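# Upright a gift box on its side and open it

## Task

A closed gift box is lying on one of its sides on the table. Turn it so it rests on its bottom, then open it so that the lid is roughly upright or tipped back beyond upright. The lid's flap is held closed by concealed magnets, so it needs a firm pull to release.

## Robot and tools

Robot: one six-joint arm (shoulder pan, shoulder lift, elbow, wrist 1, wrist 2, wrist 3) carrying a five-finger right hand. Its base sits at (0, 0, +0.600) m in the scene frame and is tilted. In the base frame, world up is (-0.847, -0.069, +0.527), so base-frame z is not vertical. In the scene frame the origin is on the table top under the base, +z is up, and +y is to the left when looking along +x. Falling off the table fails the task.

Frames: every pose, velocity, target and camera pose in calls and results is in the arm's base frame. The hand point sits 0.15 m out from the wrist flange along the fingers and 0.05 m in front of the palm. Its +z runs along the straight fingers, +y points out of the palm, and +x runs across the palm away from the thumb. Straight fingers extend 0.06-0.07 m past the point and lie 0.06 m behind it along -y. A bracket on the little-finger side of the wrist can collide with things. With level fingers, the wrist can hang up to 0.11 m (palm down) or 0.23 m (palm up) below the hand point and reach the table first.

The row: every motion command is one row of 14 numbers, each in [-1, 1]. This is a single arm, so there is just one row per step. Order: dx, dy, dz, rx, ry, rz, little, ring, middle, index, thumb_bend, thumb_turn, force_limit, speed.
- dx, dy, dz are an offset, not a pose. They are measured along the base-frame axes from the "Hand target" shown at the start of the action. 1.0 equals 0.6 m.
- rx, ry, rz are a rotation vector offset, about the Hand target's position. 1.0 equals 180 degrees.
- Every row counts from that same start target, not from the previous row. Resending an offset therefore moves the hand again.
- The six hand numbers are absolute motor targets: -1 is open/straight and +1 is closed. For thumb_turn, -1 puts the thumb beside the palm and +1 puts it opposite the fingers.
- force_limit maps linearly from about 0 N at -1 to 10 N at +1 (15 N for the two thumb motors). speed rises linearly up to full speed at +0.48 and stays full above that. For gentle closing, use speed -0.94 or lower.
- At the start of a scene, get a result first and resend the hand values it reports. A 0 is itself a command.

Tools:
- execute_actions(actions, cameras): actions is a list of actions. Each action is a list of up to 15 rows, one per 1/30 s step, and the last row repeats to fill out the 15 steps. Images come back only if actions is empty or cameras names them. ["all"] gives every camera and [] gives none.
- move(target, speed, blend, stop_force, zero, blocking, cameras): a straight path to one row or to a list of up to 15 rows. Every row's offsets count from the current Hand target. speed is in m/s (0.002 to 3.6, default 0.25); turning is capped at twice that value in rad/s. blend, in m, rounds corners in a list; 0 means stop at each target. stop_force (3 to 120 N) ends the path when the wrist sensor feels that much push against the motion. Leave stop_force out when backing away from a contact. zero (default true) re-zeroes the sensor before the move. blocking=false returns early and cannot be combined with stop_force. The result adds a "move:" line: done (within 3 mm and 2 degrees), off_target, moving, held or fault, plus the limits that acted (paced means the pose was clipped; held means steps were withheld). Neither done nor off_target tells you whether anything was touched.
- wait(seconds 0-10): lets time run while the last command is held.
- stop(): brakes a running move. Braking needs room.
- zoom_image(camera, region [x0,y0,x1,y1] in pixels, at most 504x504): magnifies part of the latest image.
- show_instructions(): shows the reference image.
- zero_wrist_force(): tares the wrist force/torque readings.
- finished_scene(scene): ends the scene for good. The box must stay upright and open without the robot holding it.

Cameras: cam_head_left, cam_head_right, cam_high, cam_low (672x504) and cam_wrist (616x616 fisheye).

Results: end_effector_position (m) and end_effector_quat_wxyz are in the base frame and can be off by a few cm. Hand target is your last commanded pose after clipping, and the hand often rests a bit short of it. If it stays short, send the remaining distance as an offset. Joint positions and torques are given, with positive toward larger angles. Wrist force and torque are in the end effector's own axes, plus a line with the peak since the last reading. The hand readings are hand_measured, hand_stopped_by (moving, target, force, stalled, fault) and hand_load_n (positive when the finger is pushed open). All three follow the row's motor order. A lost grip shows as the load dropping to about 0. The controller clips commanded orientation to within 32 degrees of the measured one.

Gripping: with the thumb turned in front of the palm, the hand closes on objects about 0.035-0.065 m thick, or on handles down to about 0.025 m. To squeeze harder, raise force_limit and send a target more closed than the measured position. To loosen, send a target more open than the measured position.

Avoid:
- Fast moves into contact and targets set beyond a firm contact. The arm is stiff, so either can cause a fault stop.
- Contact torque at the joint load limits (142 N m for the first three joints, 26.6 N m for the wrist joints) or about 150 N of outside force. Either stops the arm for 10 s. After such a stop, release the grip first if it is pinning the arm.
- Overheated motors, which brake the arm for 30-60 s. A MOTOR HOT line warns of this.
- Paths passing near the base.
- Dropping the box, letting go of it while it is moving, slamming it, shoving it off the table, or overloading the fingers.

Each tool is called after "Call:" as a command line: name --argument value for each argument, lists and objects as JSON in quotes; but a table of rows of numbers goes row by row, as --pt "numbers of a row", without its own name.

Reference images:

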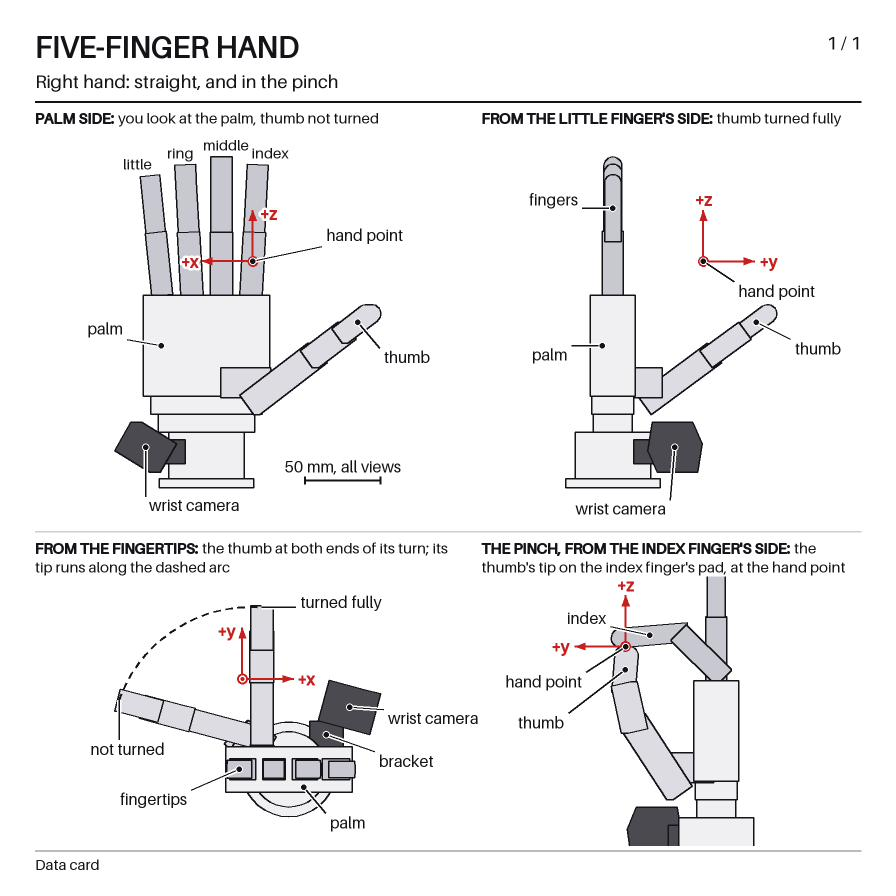

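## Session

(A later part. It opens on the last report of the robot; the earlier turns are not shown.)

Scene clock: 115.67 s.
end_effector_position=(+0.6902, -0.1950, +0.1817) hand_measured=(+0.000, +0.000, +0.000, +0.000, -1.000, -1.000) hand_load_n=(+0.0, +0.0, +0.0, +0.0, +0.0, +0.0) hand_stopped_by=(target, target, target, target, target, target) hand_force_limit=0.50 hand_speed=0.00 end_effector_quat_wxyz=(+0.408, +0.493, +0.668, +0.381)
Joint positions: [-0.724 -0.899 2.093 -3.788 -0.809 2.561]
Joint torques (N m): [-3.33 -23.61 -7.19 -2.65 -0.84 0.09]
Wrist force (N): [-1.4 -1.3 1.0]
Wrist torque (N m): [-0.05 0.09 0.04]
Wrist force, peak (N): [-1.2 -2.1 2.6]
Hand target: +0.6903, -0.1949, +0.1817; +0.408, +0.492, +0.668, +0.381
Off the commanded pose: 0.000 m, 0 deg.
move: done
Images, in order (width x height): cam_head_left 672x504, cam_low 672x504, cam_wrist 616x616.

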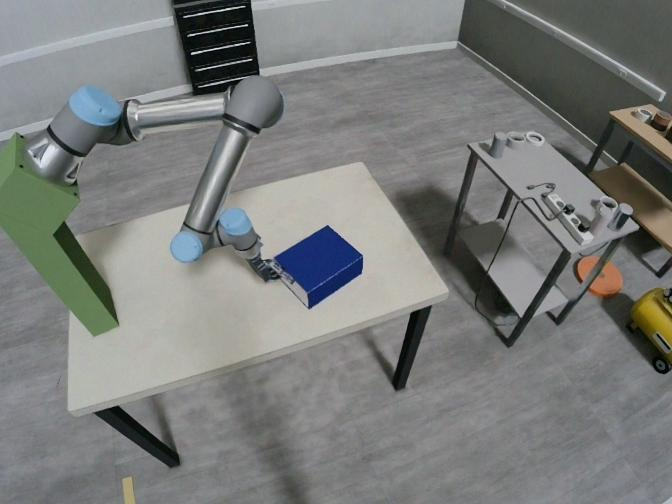

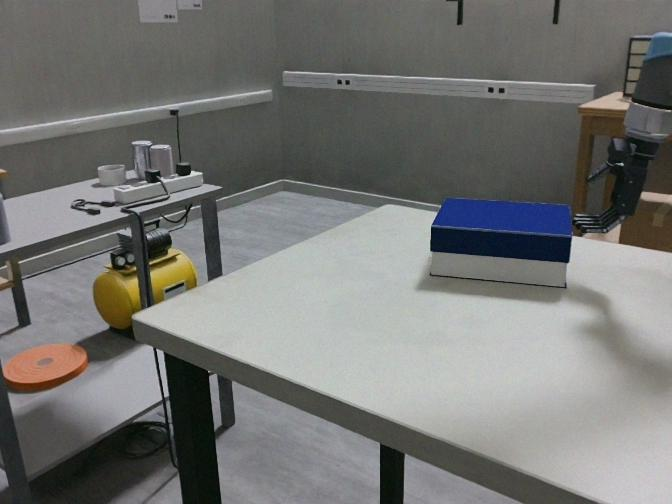

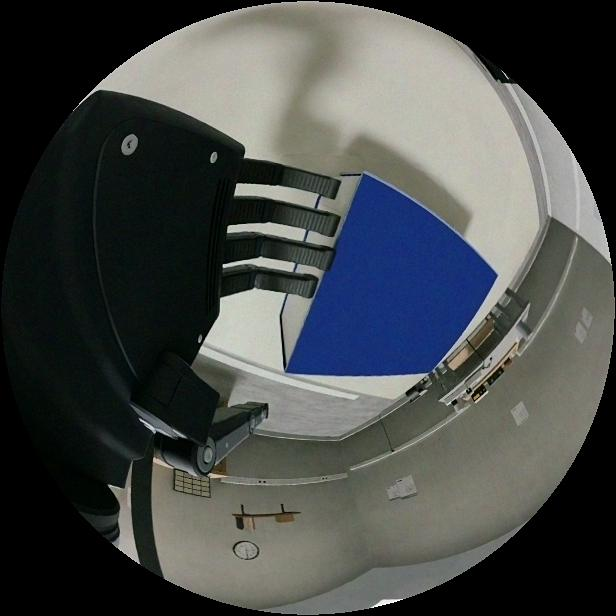

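Call:
move --pt "-0.2 -0.0227 0.0865 0 0 0 0 0 0 0 -1 -1 0.5 0" --pt "-0.1105 0.3602 0.2638 -0.5872 0.2489 -0.1706 -1 -1 -1 -1 -1 1 0 0" --pt "0.158 0.3327 0.1102 -0.5872 0.2489 -0.1706 -1 -1 -1 -1 -1 1 0 0" --speed '[0.3,0.5,0.25]' --blend '[0.03,0,0]' --cameras '["all"]'

Call:
zoom_image --camera "cam_low" --region '[400, 100, 640, 310]'

Call:
zoom_image --camera "cam_high" --region '[290, 110, 460, 280]'

Call:
zoom_image --camera "cam_head_left" --region '[220, 150, 400, 330]'

Scene clock: 124.47 s.
end_effector_position=(+0.6209, +0.0152, +0.3348) hand_measured=(+0.000, +0.000, +0.000, +0.000, -1.000, -1.000) hand_load_n=(+0.0, +0.0, +0.0, +0.0, +0.0, -0.5) hand_stopped_by=(target, target, target, target, target, target) hand_force_limit=0.50 hand_speed=0.00 end_effector_quat_wxyz=(+0.442, +0.238, +0.680, -0.535)
Joint positions: [0.19 -1.057 1.855 -3.712 -2.972 1.251]
Joint torques (N m): [3.66 -51.97 10.81 -0.73 0.91 2.32]
Wrist force (N): [-0.7 0.5 0.1]
Wrist torque (N m): [0.09 0.05 -0.02]
Wrist force, peak (N): [-1.4 -1.5 2.9]
Hand target: +0.6210, +0.0152, +0.3348; +0.442, +0.238, +0.680, -0.535 (not the last commanded pose)
Off the commanded pose: 0.186 m, 6 deg.
move: held (a check stopped the path); path passed 1 of 3 targets; target 2's new numbers were not sent; limits=held
pose unreachable: on one or more control steps of this call, first in action 0 (counted from 0), an arm could not follow its commanded pose, so it was not sent that pose on those steps. It may still have moved: this result reports where it is.
cause: moving toward the commanded pose would bring two parts of the arm too close to each other (joints 4 (wrist 1) to 6 (wrist 3) lie between them).

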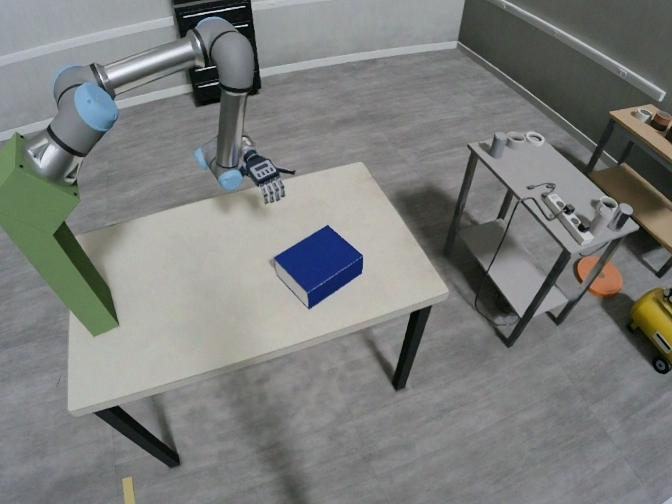

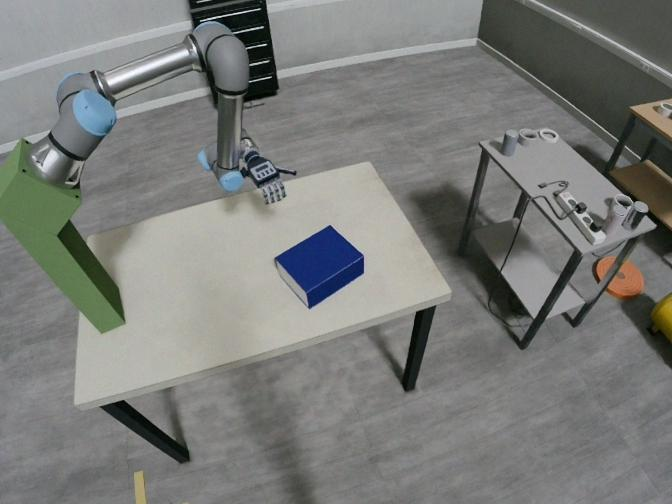

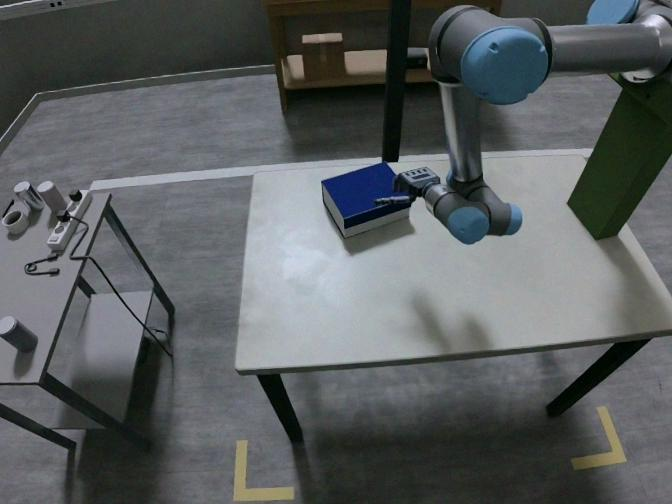

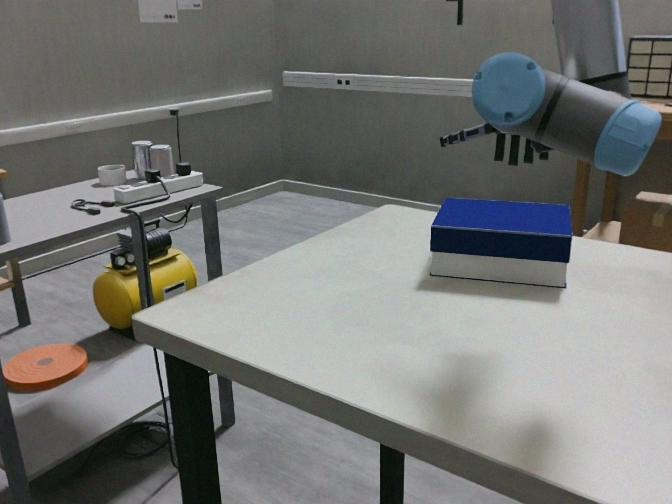

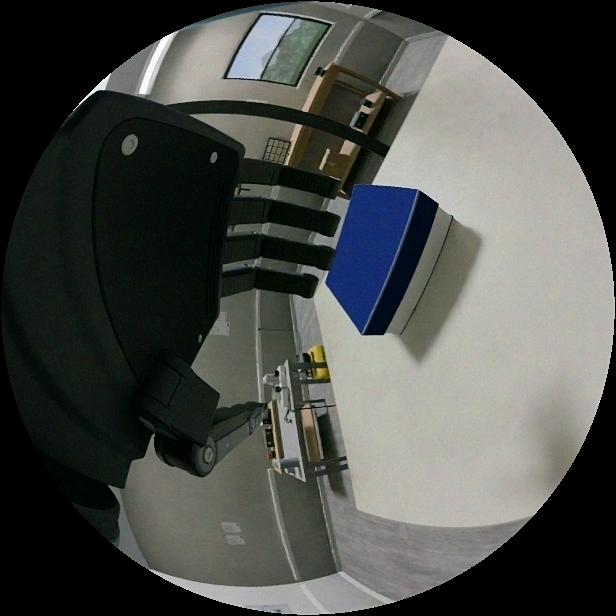

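Scaled by 2.100 from the camera's 672x504 image, which has a finer 960x720 frame.

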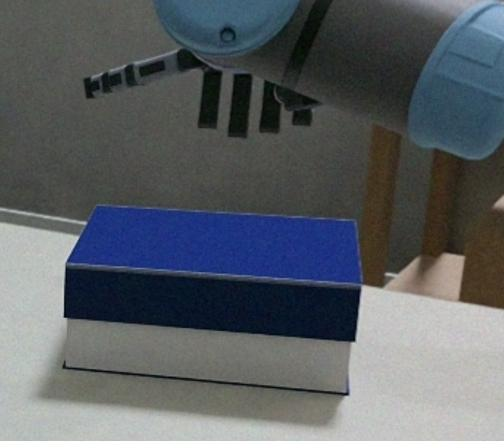

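Scaled by 2.965 from the camera's 672x504 image, which has a finer 960x720 frame.

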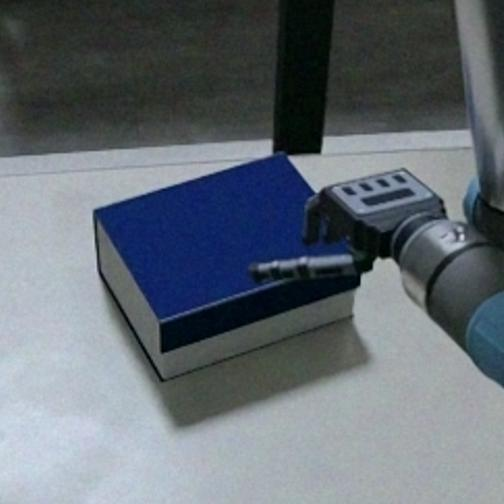

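Scaled by 2.800 from the camera's 672x504 image, which has a finer 960x720 frame.

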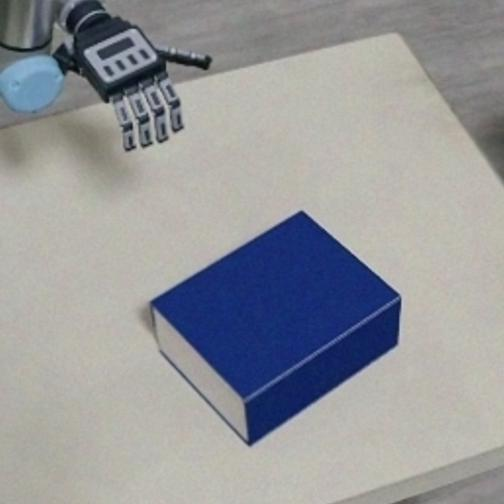

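Call:
move --pt "-0.0152 0.0182 -0.022 -0.142 -0.0039 0.0888 -1 -1 -1 -1 -1 1 0 0" --pt "0.2533 -0.039 -0.167 -0.142 -0.0039 0.0888 -1 -1 -1 -1 -1 1 0 0" --speed 0.3 --cameras '["all"]'

Call:
zoom_image --camera "cam_low" --region '[400, 100, 640, 310]'

Call:
zoom_image --camera "cam_high" --region '[290, 110, 460, 280]'

Call:
zoom_image --camera "cam_head_left" --region '[220, 150, 400, 330]'

Scene clock: 128.77 s.
end_effector_position=(+0.6203, +0.0158, +0.3340) hand_measured=(-1.000, -1.000, -1.000, -1.000, -1.000, +1.000) hand_load_n=(+0.0, -0.5, +0.0, +0.0, +0.5, +0.0) hand_stopped_by=(target, target, target, target, target, target) hand_force_limit=0.00 hand_speed=0.00 end_effector_quat_wxyz=(+0.446, +0.229, +0.678, -0.537)
Joint positions: [0.189 -1.04 1.843 -3.804 -2.962 1.157]
Joint torques (N m): [27.81 -55.89 14.68 -3.78 -3.89 -1.16]
Wrist force (N): [-0.4 0.6 -0.1]
Wrist torque (N m): [0.10 0.00 0.04]
Wrist force, peak (N): [0.7 1.2 -0.2]
Hand target: +0.6203, +0.0158, +0.3340; +0.446, +0.229, +0.678, -0.537 (not the last commanded pose)
Off the commanded pose: 0.184 m, 29 deg.
move: held (a check stopped the path); path passed 0 of 2 targets; limits=held
pose unreachable: on one or more control steps of this call, first in action 0 (counted from 0), an arm could not follow its commanded pose, so it was not sent that pose on those steps. It may still have moved: this result reports where it is.
cause: moving toward the commanded pose would bring two parts of the arm too close to each other (joints 4 (wrist 1) to 6 (wrist 3) lie between them).

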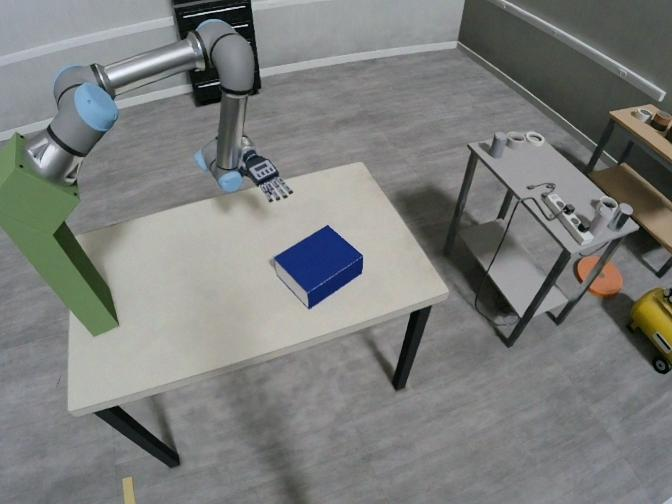

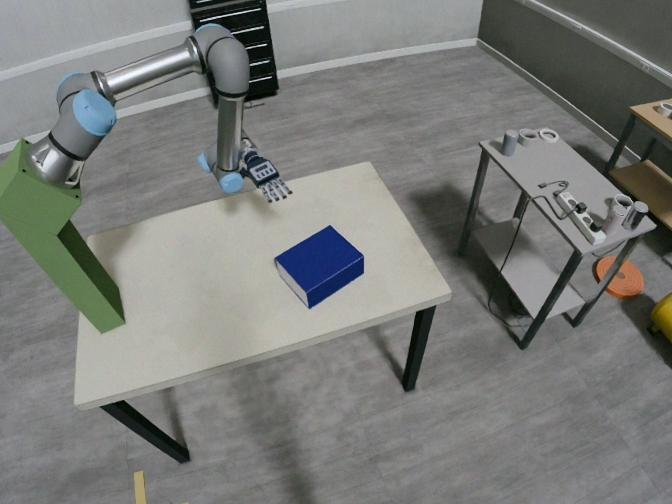

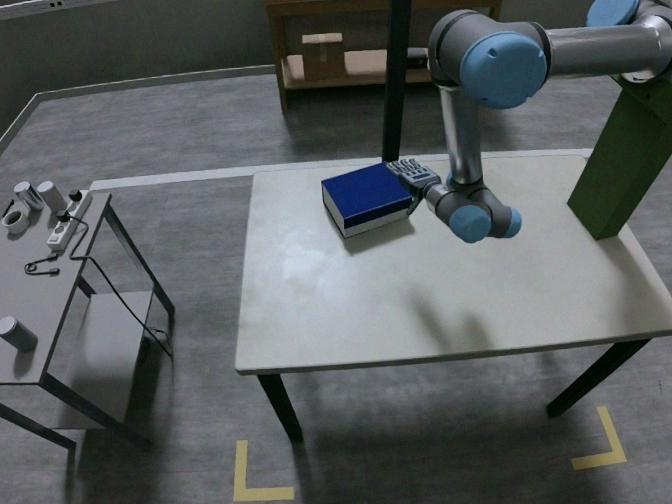

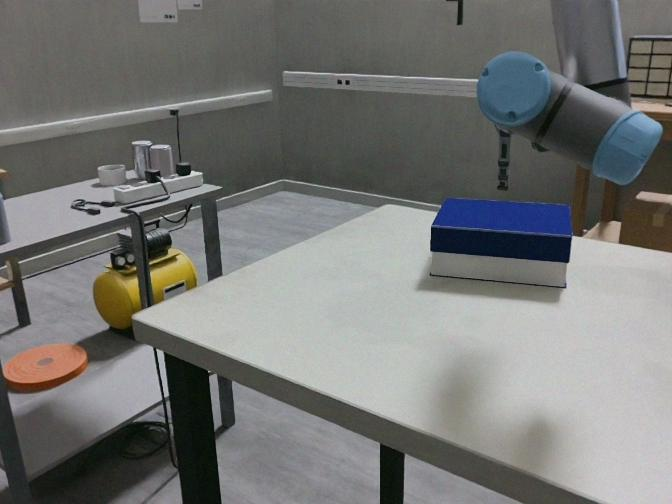

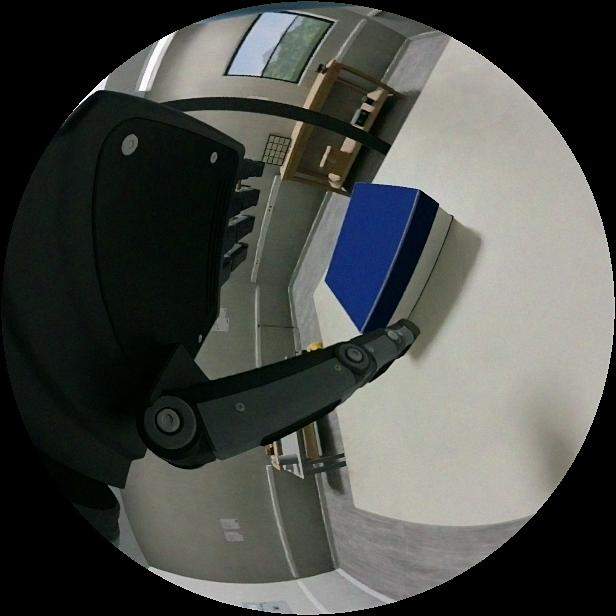

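Scaled by 2.100 from the camera's 672x504 image, which has a finer 960x720 frame.

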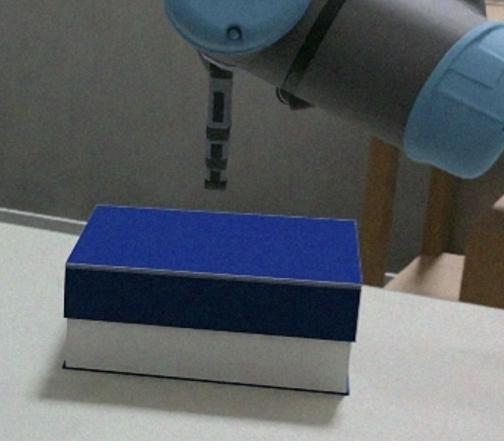

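Scaled by 2.965 from the camera's 672x504 image, which has a finer 960x720 frame.

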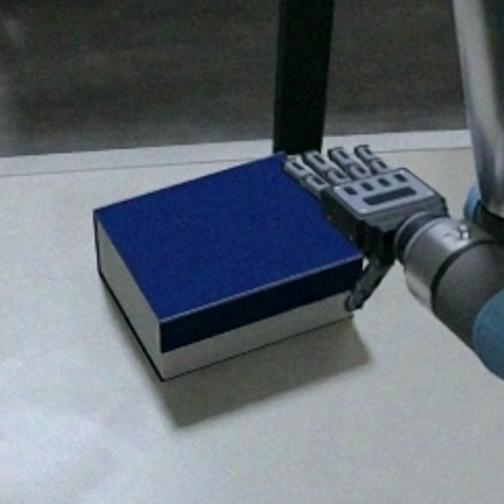

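Scaled by 2.800 from the camera's 672x504 image, which has a finer 960x720 frame.

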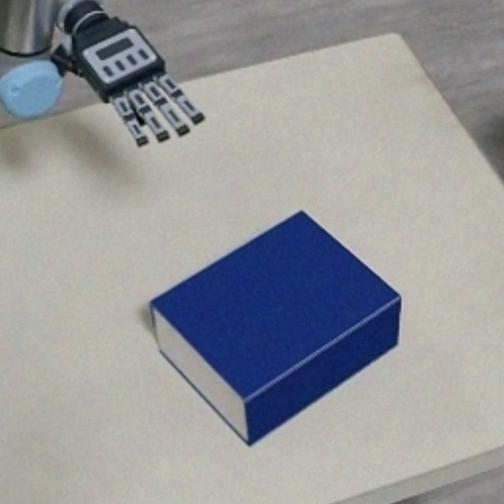

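Call:
move --pt "0 0 0 -0.044 0.0757 0.2376 -1 -1 -1 -1 -1 1 0 0" --pt "0.1808 0.0263 -0.1802 -0.044 0.0757 0.2376 -1 -1 -1 -1 -1 1 0 0" --pt "0.2545 -0.04 -0.1653 -0.137 -0.005 0.0845 -1 -1 -1 -1 -1 1 0 0" --speed 0.3 --cameras '["cam_low","cam_high","cam_head_left"]'

Call:
zoom_image --camera "cam_low" --region '[400, 100, 640, 310]'

Call:
zoom_image --camera "cam_high" --region '[290, 110, 460, 280]'

Call:
zoom_image --camera "cam_head_left" --region '[220, 150, 400, 330]'

Scene clock: 134.87 s.
end_effector_position=(+0.7730, -0.0080, +0.2348) hand_measured=(-1.000, -1.000, -1.000, -1.000, -1.000, +1.000) hand_load_n=(+0.0, +0.0, +0.0, +0.0, +0.5, +0.0) hand_stopped_by=(target, target, target, target, target, target) hand_force_limit=0.00 hand_speed=0.00 end_effector_quat_wxyz=(+0.556, +0.042, +0.569, -0.604)
Joint positions: [0.012 -0.524 1.377 -4.542 -2.406 0.394]
Joint torques (N m): [-3.55 -28.96 -7.87 -3.61 -0.87 -1.72]
Wrist force (N): [-0.3 0.8 0.0]
Wrist torque (N m): [0.11 0.01 0.01]
Wrist force, peak (N): [-0.5 2.2 1.9]
Hand target: +0.7730, -0.0082, +0.2348; +0.556, +0.042, +0.569, -0.604
Off the commanded pose: 0.000 m, 0 deg.
move: done
Images, in order (width x height): cam_head_left 672x504, cam_high 672x504, cam_low 672x504.

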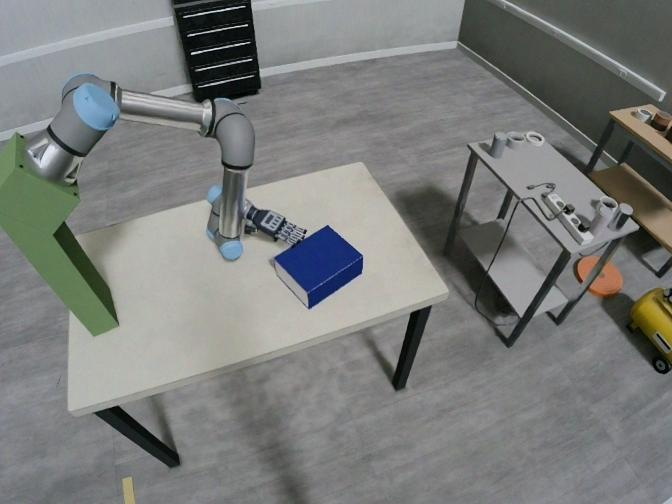

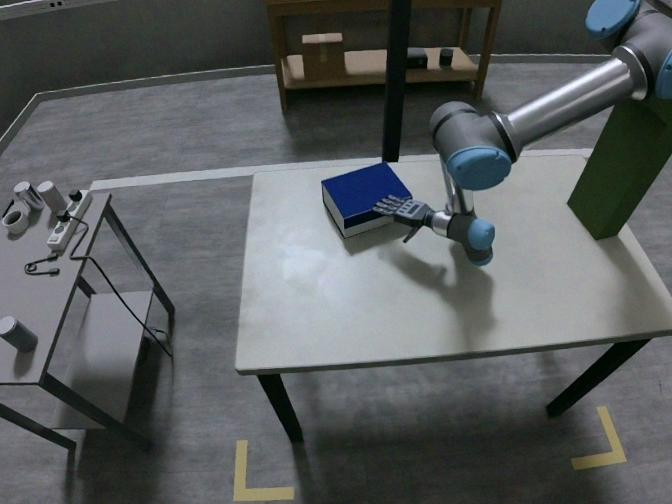

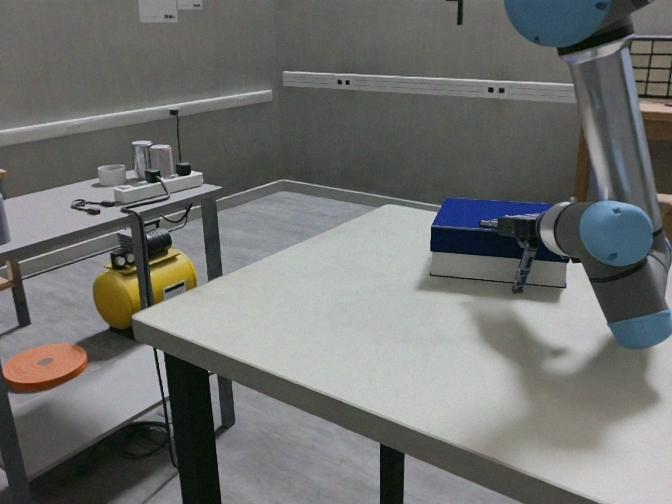

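Scaled by 2.100 from the camera's 672x504 image, which has a finer 960x720 frame.

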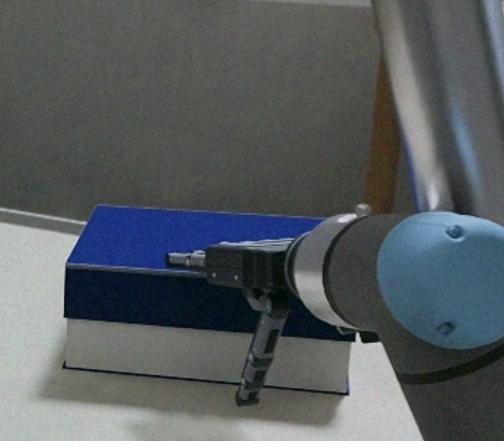

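Scaled by 2.965 from the camera's 672x504 image, which has a finer 960x720 frame.

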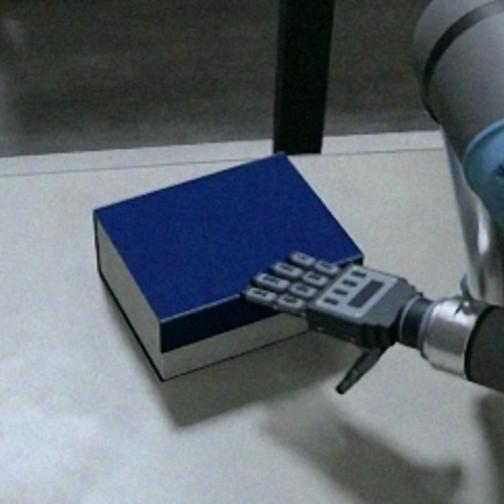

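Scaled by 2.800 from the camera's 672x504 image, which has a finer 960x720 frame.

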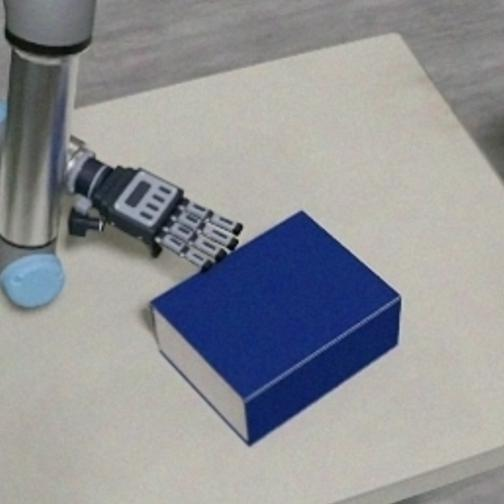

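Call:
move --target '[0.0565,-0.1166,0.0755,0,0,0,-1,-1,-1,-1,-1,1,0,0]' --speed 0.12 --stop_force 4 --cameras '["cam_low","cam_high","cam_head_left","cam_wrist"]'

Call:
zoom_image --camera "cam_low" --region '[400, 150, 610, 320]'

Call:
zoom_image --camera "cam_high" --region '[290, 130, 440, 260]'

Call:
zoom_image --camera "cam_head_left" --region '[220, 190, 400, 330]'

Scene clock: 137.03 s.
end_effector_position=(+0.8069, -0.0781, +0.2801) hand_measured=(-1.000, -1.000, -1.000, -1.000, -1.000, +1.000) hand_load_n=(+0.0, +0.0, +0.0, +0.0, +0.0, +0.0) hand_stopped_by=(target, target, target, target, target, target) hand_force_limit=0.00 hand_speed=0.00 end_effector_quat_wxyz=(+0.556, +0.042, +0.569, -0.604)
Joint positions: [-0.105 -0.57 1.329 -4.389 -2.304 0.476]
Joint torques (N m): [15.9 -31.24 14.43 -0.39 -0.22 -2.52]
Wrist force (N): [-0.8 0.9 -0.2]
Wrist torque (N m): [0.13 0.07 0.08]
Wrist force, peak (N): [-0.3 1.3 -1.3]
Hand target: +0.8069, -0.0781, +0.2801; +0.556, +0.042, +0.569, -0.604
Off the commanded pose: 0.000 m, 0 deg.
move: done
Images, in order (width x height): cam_head_left 672x504, cam_high 672x504, cam_low 672x504, cam_wrist 616x616.

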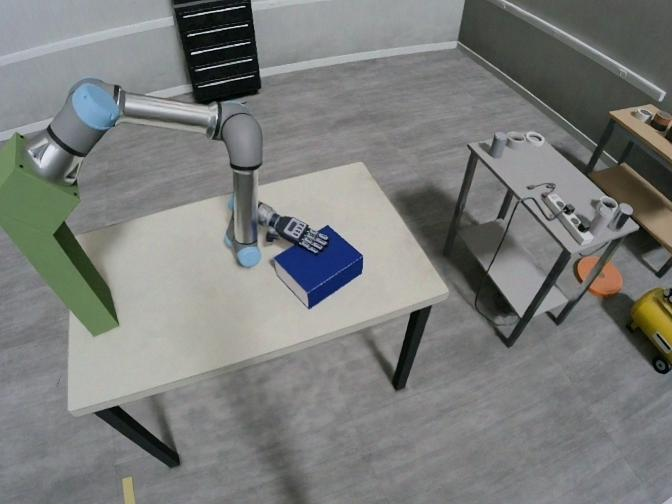

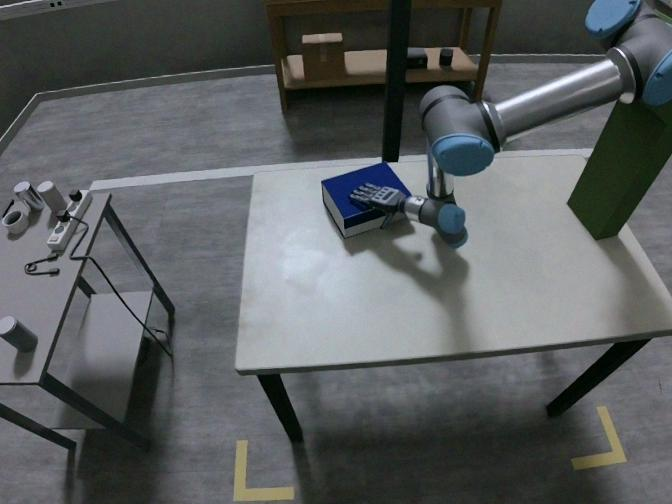

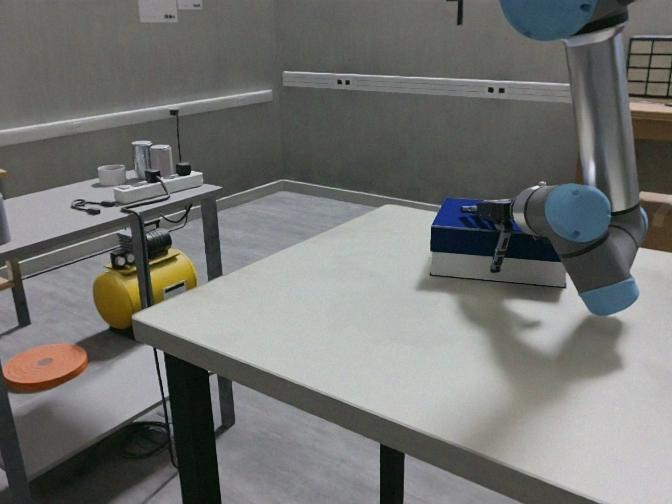

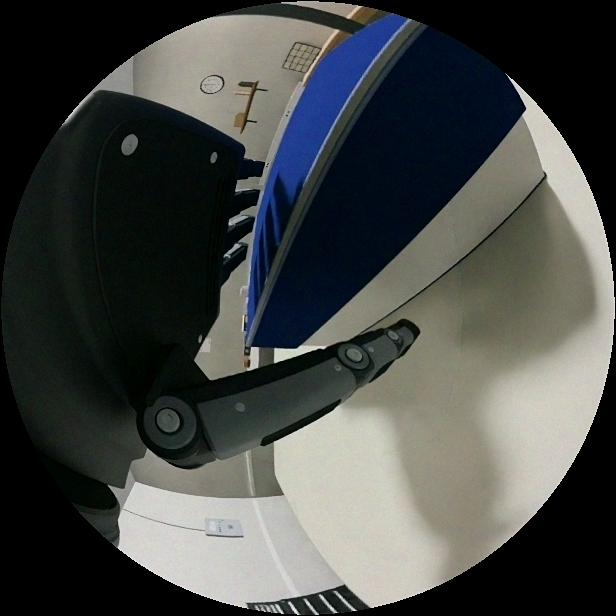

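Scaled by 2.400 from the camera's 672x504 image, which has a finer 960x720 frame.

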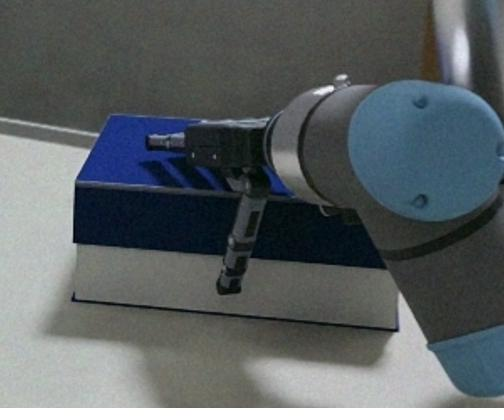

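Scaled by 3.360 from the camera's 672x504 image, which has a finer 960x720 frame.

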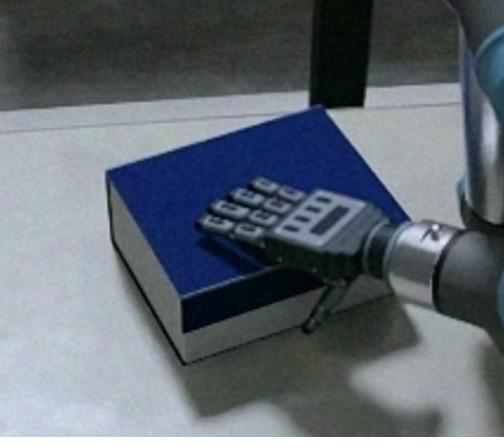

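Scaled by 2.800 from the camera's 672x504 image, which has a finer 960x720 frame.

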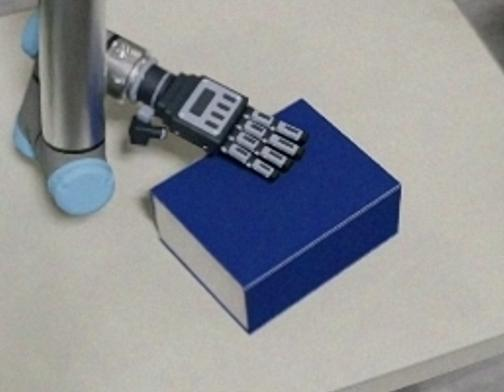

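Call:
move --target '[0.0282,0.0023,-0.0176,0,0,0,-1,-1,-1,-1,-1,1,0,0]' --speed 0.02 --stop_force 3 --cameras '["cam_low","cam_wrist"]'

Call:
zoom_image --camera "cam_low" --region '[400, 150, 610, 320]'

Call:
zoom_image --camera "cam_wrist" --region '[180, 140, 480, 440]'

Scene clock: 139.07 s.
end_effector_position=(+0.8130, -0.0776, +0.2763) hand_measured=(-1.000, -1.000, -1.000, -1.000, -1.000, +1.000) hand_load_n=(+0.0, +0.0, +0.5, +0.0, +0.0, +0.0) hand_stopped_by=(target, target, target, target, target, target) hand_force_limit=0.00 hand_speed=0.00 end_effector_quat_wxyz=(+0.556, +0.042, +0.569, -0.604)
Joint positions: [-0.103 -0.553 1.302 -4.381 -2.306 0.475]
Joint torques (N m): [-8.17 -33.65 -10.78 -3.07 1.71 1.63]
Wrist force (N): [-0.3 -0.9 -1.0]
Wrist torque (N m): [0.31 0.04 0.09]
Wrist force, peak (N): [-1.1 -9.6 -4.3]
Hand target: +0.8130, -0.0776, +0.2762; +0.556, +0.042, +0.569, -0.604 (not the last commanded pose)
Off the commanded pose: 0.013 m, 0 deg.
move: contact
Images, in order (width x height): cam_low 672x504, cam_wrist 616x616.

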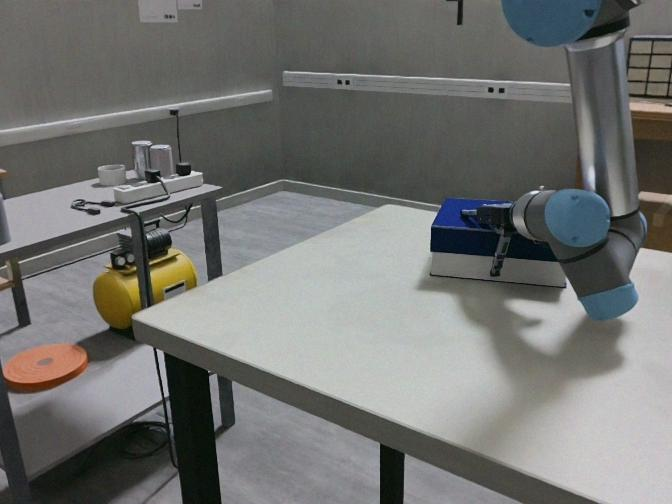

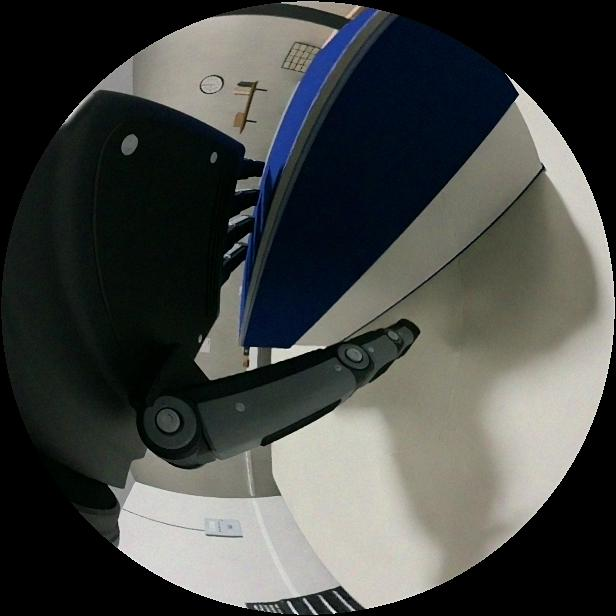

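Scaled by 2.400 from the camera's 672x504 image, which has a finer 960x720 frame.

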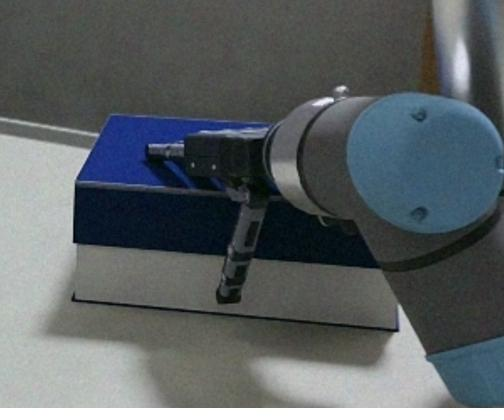

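Scaled by 1.680 from the camera's 616x616 image, which has a finer 880x880 frame.

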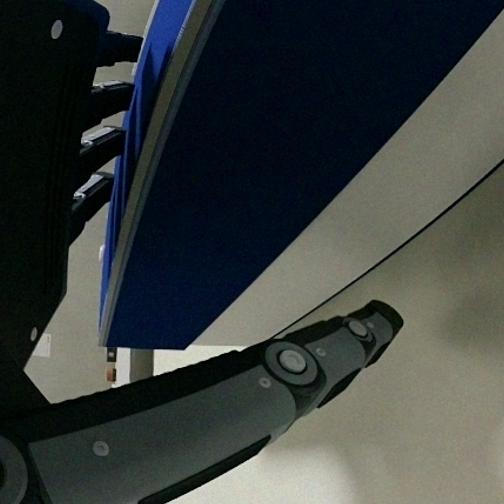

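Call:
move --pt "-0.0014 -0.0001 0.0009 0 0 0 -1 -1 -1 -1 -1 1 0 0" --pt "0.0061 -0.0157 0.011 0 0 0 -1 -1 -1 -1 -1 1 0 0" --speed 0.04 --cameras '["cam_low","cam_wrist","cam_high"]'

Call:
zoom_image --camera "cam_low" --region '[400, 150, 610, 320]'

Call:
zoom_image --camera "cam_wrist" --region '[180, 140, 480, 440]'

Call:
zoom_image --camera "cam_high" --region '[310, 150, 430, 260]'

Scene clock: 140.83 s.
end_effector_position=(+0.8167, -0.0872, +0.2831) hand_measured=(-1.000, -1.000, -1.000, -1.000, -1.000, +1.000) hand_load_n=(+0.0, +0.0, +0.0, +0.0, +0.0, +0.0) hand_stopped_by=(target, target, target, target, target, target) hand_force_limit=0.00 hand_speed=0.00 end_effector_quat_wxyz=(+0.557, +0.042, +0.569, -0.604) end_effector_velocity=(-0.001, +0.003, +0.000) end_effector_angular_velocity=(-0.001, -0.004, +0.001)
Joint positions: [-0.118 -0.559 1.295 -4.361 -2.293 0.484]
Joint velocities: [0.004 0.001 0.001 -0.006 -0.002 -0.002]
Joint torques (N m): [15.83 -38.09 11.9 -3.98 -3.31 -1.09]
Wrist force (N): [-0.4 1.1 0.0]
Wrist torque (N m): [0.16 0.01 0.05]
Wrist force, peak (N): [-0.4 -1.2 -1.2]
Hand target: +0.8167, -0.0870, +0.2828; +0.556, +0.042, +0.569, -0.604
Off the commanded pose: 0.000 m, 0 deg.
move: done
Images, in order (width x height): cam_high 672x504, cam_low 672x504, cam_wrist 616x616.

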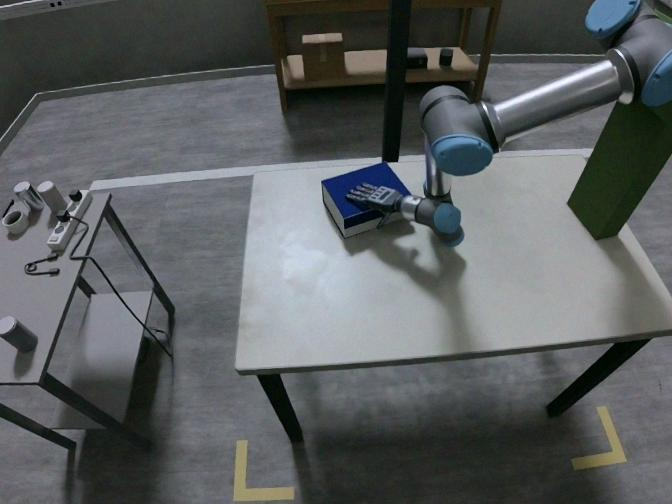

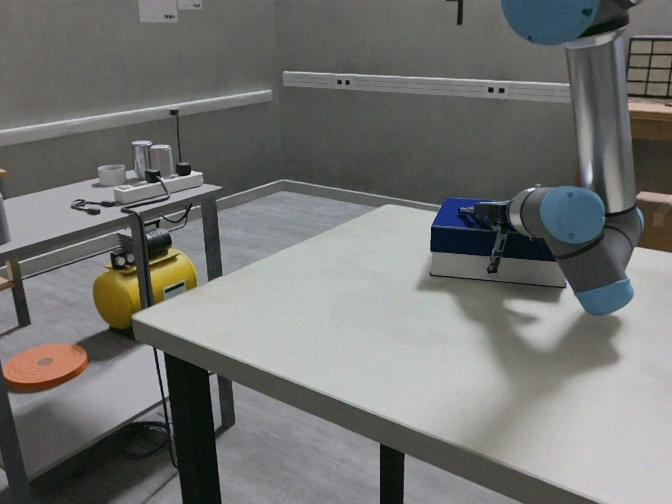

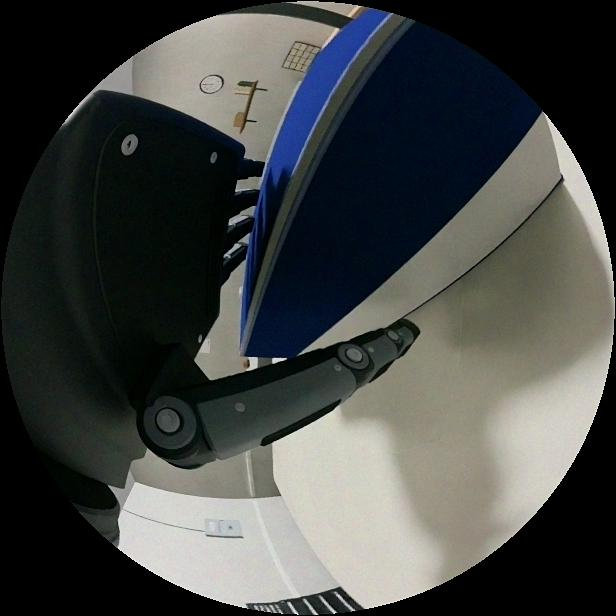

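Scaled by 2.400 from the camera's 672x504 image, which has a finer 960x720 frame.

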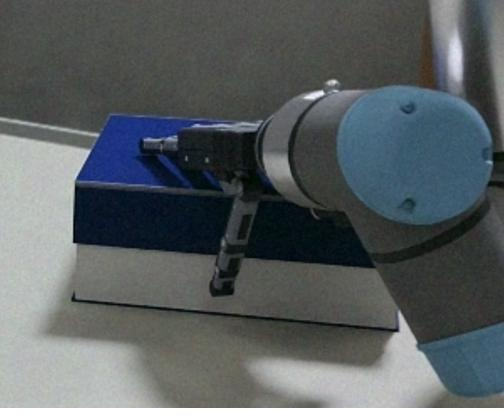

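Scaled by 1.680 from the camera's 616x616 image, which has a finer 880x880 frame.

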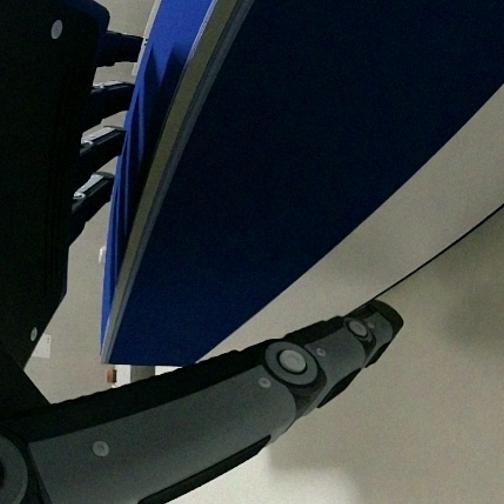

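Scaled by 4.200 from the camera's 672x504 image, which has a finer 960x720 frame.

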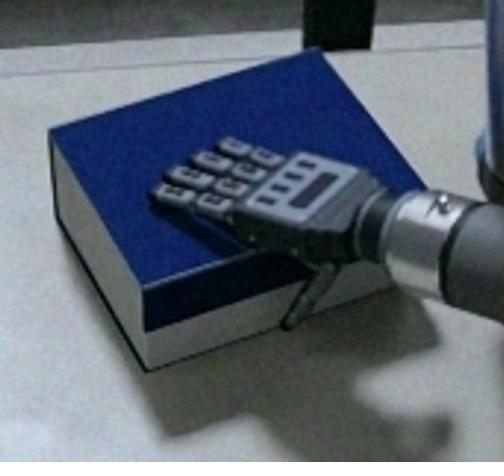

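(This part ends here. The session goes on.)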